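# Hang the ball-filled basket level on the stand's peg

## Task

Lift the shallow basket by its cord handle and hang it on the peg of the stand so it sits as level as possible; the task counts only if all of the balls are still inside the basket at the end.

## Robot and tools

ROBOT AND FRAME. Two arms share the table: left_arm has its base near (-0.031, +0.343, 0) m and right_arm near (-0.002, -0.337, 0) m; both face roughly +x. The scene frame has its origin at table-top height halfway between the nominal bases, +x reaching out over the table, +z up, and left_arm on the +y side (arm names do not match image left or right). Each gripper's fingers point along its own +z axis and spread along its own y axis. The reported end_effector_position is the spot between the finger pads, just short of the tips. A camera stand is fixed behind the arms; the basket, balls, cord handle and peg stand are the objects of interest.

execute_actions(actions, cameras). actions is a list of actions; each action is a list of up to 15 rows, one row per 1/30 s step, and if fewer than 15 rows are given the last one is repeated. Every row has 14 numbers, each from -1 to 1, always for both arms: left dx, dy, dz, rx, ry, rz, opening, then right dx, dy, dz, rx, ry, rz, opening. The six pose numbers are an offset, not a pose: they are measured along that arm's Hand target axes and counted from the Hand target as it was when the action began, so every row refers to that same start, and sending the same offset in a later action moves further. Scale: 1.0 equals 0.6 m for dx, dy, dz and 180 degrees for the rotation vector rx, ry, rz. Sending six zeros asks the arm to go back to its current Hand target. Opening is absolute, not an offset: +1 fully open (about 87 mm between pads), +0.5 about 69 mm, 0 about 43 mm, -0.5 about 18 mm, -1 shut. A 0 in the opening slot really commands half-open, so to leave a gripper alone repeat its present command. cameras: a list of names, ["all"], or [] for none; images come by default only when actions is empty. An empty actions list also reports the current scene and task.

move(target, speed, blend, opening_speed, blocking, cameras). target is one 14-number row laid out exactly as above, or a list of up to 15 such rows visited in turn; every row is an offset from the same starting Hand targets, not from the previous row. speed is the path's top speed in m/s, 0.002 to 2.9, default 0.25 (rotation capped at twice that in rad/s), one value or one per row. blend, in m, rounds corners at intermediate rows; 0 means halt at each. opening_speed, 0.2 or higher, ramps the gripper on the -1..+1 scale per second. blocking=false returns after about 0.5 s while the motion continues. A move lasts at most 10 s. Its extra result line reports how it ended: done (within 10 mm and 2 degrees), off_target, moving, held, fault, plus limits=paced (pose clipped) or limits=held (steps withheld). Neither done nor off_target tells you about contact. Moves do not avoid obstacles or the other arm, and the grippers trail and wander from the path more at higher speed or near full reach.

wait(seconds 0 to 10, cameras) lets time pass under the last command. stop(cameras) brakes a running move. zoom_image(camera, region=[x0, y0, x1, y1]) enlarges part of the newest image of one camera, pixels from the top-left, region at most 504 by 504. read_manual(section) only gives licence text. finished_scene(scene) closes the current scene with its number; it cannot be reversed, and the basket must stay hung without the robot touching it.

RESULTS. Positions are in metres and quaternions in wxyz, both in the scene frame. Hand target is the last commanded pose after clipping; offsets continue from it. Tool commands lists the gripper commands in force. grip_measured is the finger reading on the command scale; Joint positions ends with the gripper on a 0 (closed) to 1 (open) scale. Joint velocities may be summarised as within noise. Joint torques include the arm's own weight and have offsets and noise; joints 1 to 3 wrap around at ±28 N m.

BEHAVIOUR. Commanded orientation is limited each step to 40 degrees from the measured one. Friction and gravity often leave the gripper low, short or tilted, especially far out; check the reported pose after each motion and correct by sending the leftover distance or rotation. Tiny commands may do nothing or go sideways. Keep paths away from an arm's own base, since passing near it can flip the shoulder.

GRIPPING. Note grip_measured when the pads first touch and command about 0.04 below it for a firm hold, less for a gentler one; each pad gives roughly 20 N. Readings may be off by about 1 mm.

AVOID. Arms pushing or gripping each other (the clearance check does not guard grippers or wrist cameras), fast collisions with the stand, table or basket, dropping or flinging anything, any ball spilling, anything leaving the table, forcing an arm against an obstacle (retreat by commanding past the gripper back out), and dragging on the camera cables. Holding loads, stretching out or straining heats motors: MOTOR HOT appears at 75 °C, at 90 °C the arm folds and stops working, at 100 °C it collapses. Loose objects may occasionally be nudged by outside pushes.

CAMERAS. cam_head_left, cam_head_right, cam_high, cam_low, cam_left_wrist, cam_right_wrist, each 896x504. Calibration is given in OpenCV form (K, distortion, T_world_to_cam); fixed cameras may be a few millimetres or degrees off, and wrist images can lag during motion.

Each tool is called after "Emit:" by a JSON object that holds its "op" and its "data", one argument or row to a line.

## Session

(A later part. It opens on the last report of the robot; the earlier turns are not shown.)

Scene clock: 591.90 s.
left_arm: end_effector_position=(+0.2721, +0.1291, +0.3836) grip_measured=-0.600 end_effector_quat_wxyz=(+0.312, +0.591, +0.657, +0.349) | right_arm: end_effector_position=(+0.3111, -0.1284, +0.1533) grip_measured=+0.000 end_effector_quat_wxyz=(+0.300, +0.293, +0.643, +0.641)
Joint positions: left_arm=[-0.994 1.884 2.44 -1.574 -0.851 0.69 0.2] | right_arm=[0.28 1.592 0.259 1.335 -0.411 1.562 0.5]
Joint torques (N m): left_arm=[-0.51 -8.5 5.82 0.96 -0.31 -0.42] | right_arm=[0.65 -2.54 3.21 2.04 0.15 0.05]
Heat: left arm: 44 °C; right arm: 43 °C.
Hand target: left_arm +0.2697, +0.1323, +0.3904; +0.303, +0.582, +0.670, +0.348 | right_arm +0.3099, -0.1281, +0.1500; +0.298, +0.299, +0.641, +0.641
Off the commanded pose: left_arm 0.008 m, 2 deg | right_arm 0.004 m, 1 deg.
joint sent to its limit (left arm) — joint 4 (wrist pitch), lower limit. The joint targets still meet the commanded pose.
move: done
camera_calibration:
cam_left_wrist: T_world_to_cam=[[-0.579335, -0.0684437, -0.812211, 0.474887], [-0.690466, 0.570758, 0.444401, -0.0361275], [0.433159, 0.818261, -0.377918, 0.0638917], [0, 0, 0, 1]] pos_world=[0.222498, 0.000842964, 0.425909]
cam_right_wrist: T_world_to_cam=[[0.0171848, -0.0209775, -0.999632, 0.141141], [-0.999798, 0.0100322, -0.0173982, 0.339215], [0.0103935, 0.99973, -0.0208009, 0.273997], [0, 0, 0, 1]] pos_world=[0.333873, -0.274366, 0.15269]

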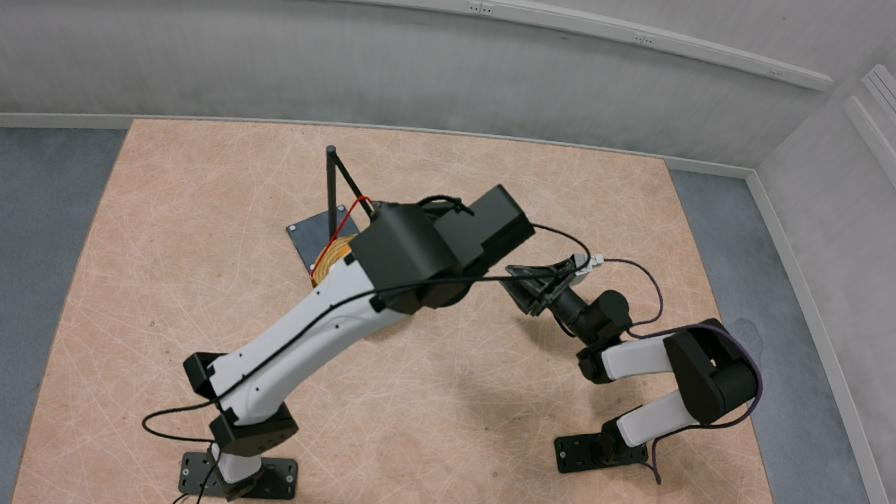

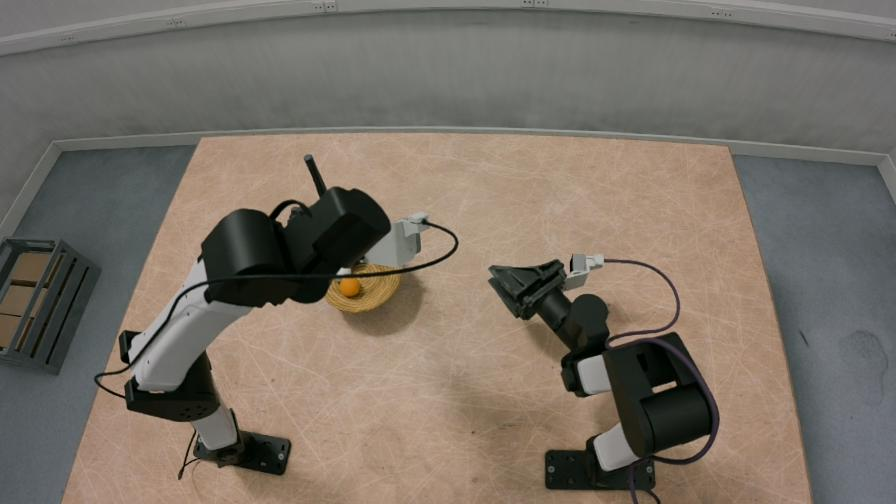

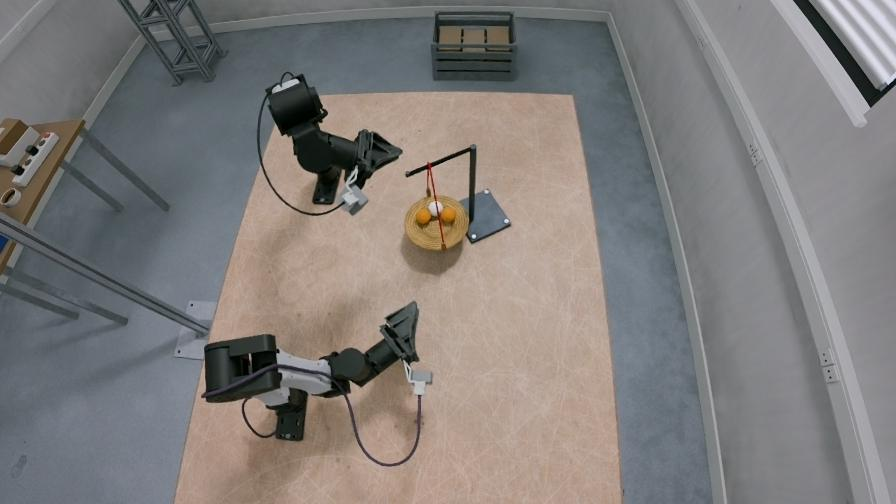

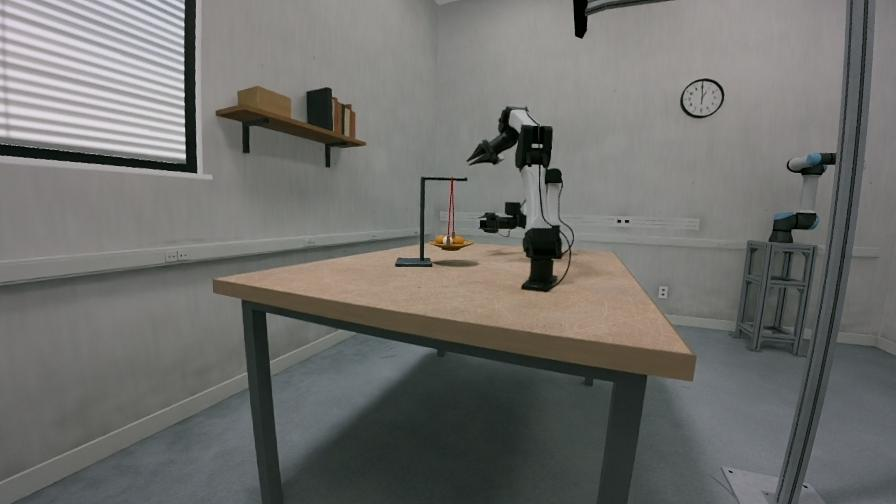

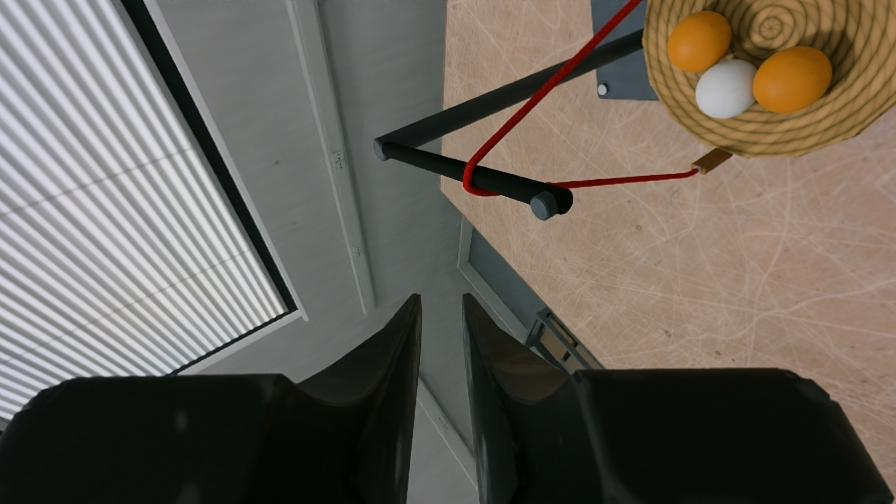

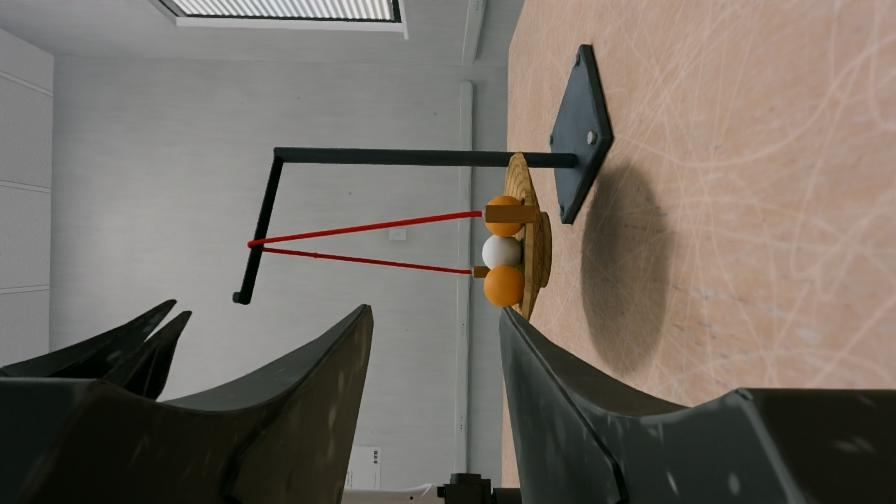

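Emit:
{"op": "move", "data": {
  "target": [
    [0.1278,-0.0438,-0.0905,-0.011,-0.017,-0.09,-0.6,0,0,0,0,0,0,0.0],
    [0.3288,-0.2843,0.3795,-0.0537,-0.0827,-0.4534,-0.6,0,0,0,0,0,0,0.0]
  ],
  "speed": 0.3,
  "blend": [0.04,0],
  "cameras": ["cam_head_left","cam_head_right","cam_high","cam_low","cam_right_wrist"]
}}

Emit:
{"op": "zoom_image", "data": {
  "camera": "cam_head_left",
  "region": [280, 170, 410, 310]
}}

Emit:
{"op": "zoom_image", "data": {
  "camera": "cam_head_right",
  "region": [280, 170, 410, 310]
}}

Scene clock: 712.50 s.
left_arm: end_effector_position=(+0.3305, +0.3397, +0.1252) grip_measured=-0.600 end_effector_quat_wxyz=(+0.577, +0.019, +0.815, +0.050) | right_arm: end_effector_position=(+0.3111, -0.1284, +0.1533) grip_measured=+0.000 end_effector_quat_wxyz=(+0.300, +0.293, +0.643, +0.641)
Joint positions: left_arm=[-0.048 1.152 0.468 0.346 -0.139 0.061 0.2] | right_arm=[0.28 1.592 0.259 1.335 -0.411 1.562 0.5]
Joint torques (N m): left_arm=[0.28 -2.8 5.33 1.95 0.14 -0.34] | right_arm=[0.64 -2.55 3.19 2.06 0.15 0.04]
Heat: left arm: 39 °C; right arm: 43 °C.
Hand target: left_arm +0.3300, +0.3398, +0.1200; +0.577, +0.016, +0.815, +0.045 | right_arm +0.3099, -0.1281, +0.1500; +0.298, +0.299, +0.641, +0.641
Off the commanded pose: left_arm 0.005 m, 1 deg | right_arm 0.004 m, 1 deg.
move: done
camera_calibration:
cam_right_wrist: T_world_to_cam=[[0.0171848, -0.0209775, -0.999632, 0.141141], [-0.999798, 0.0100322, -0.0173982, 0.339215], [0.0103935, 0.99973, -0.0208009, 0.273997], [0, 0, 0, 1]] pos_world=[0.333873, -0.274366, 0.15269]
Images, in order (width x height): cam_head_left 896x504, cam_head_right 896x504, cam_high 896x504, cam_low 896x504, cam_right_wrist 896x504.

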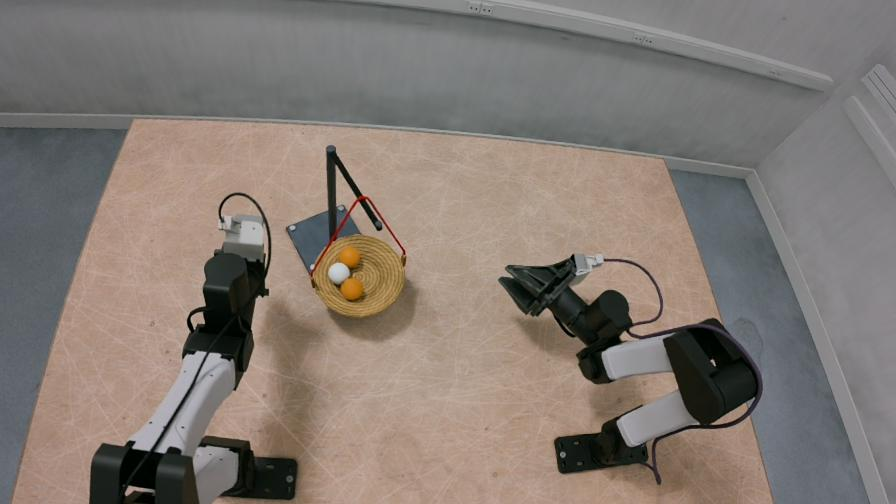

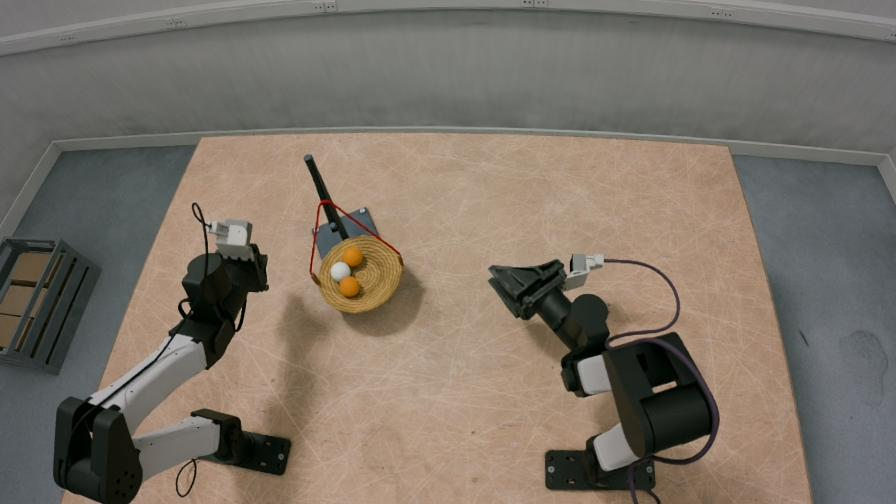

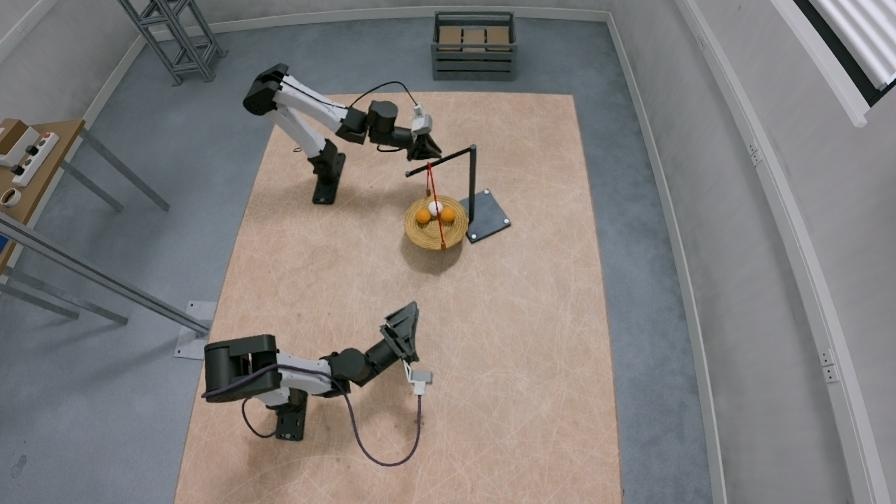

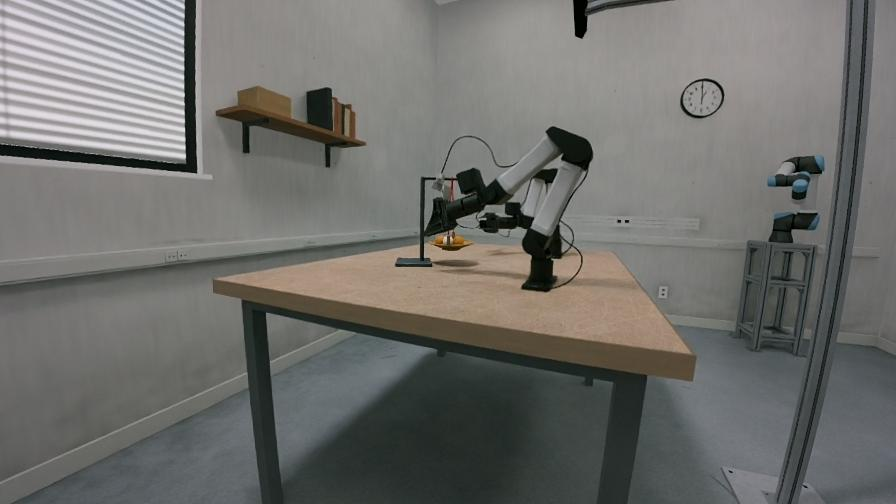

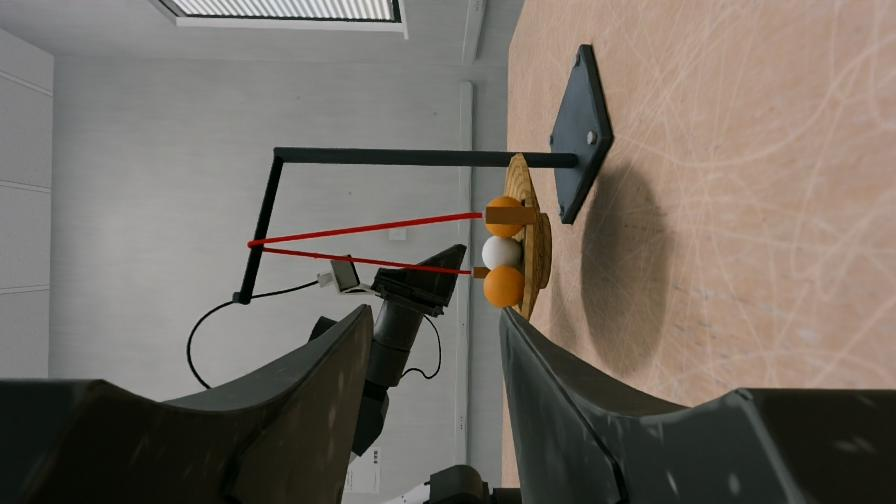

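Scaled by 3.600 from the camera's 896x504 image, which has a finer 1280x720 frame.

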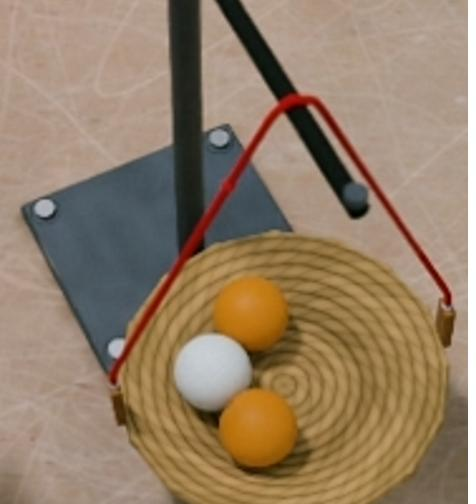

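Scaled by 3.600 from the camera's 896x504 image, which has a finer 1280x720 frame.

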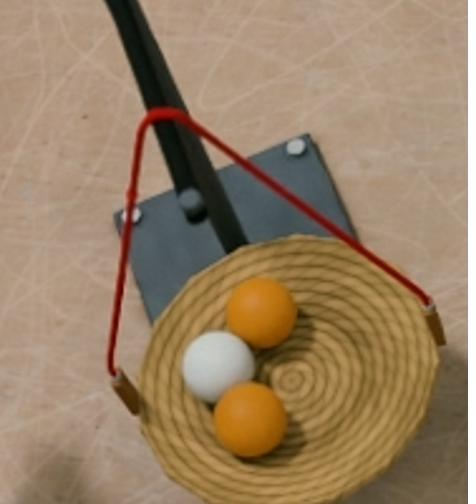

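Emit:
{"op": "finished_scene", "data": {
  "scene": 2
}}

The scene is finished: the task was done.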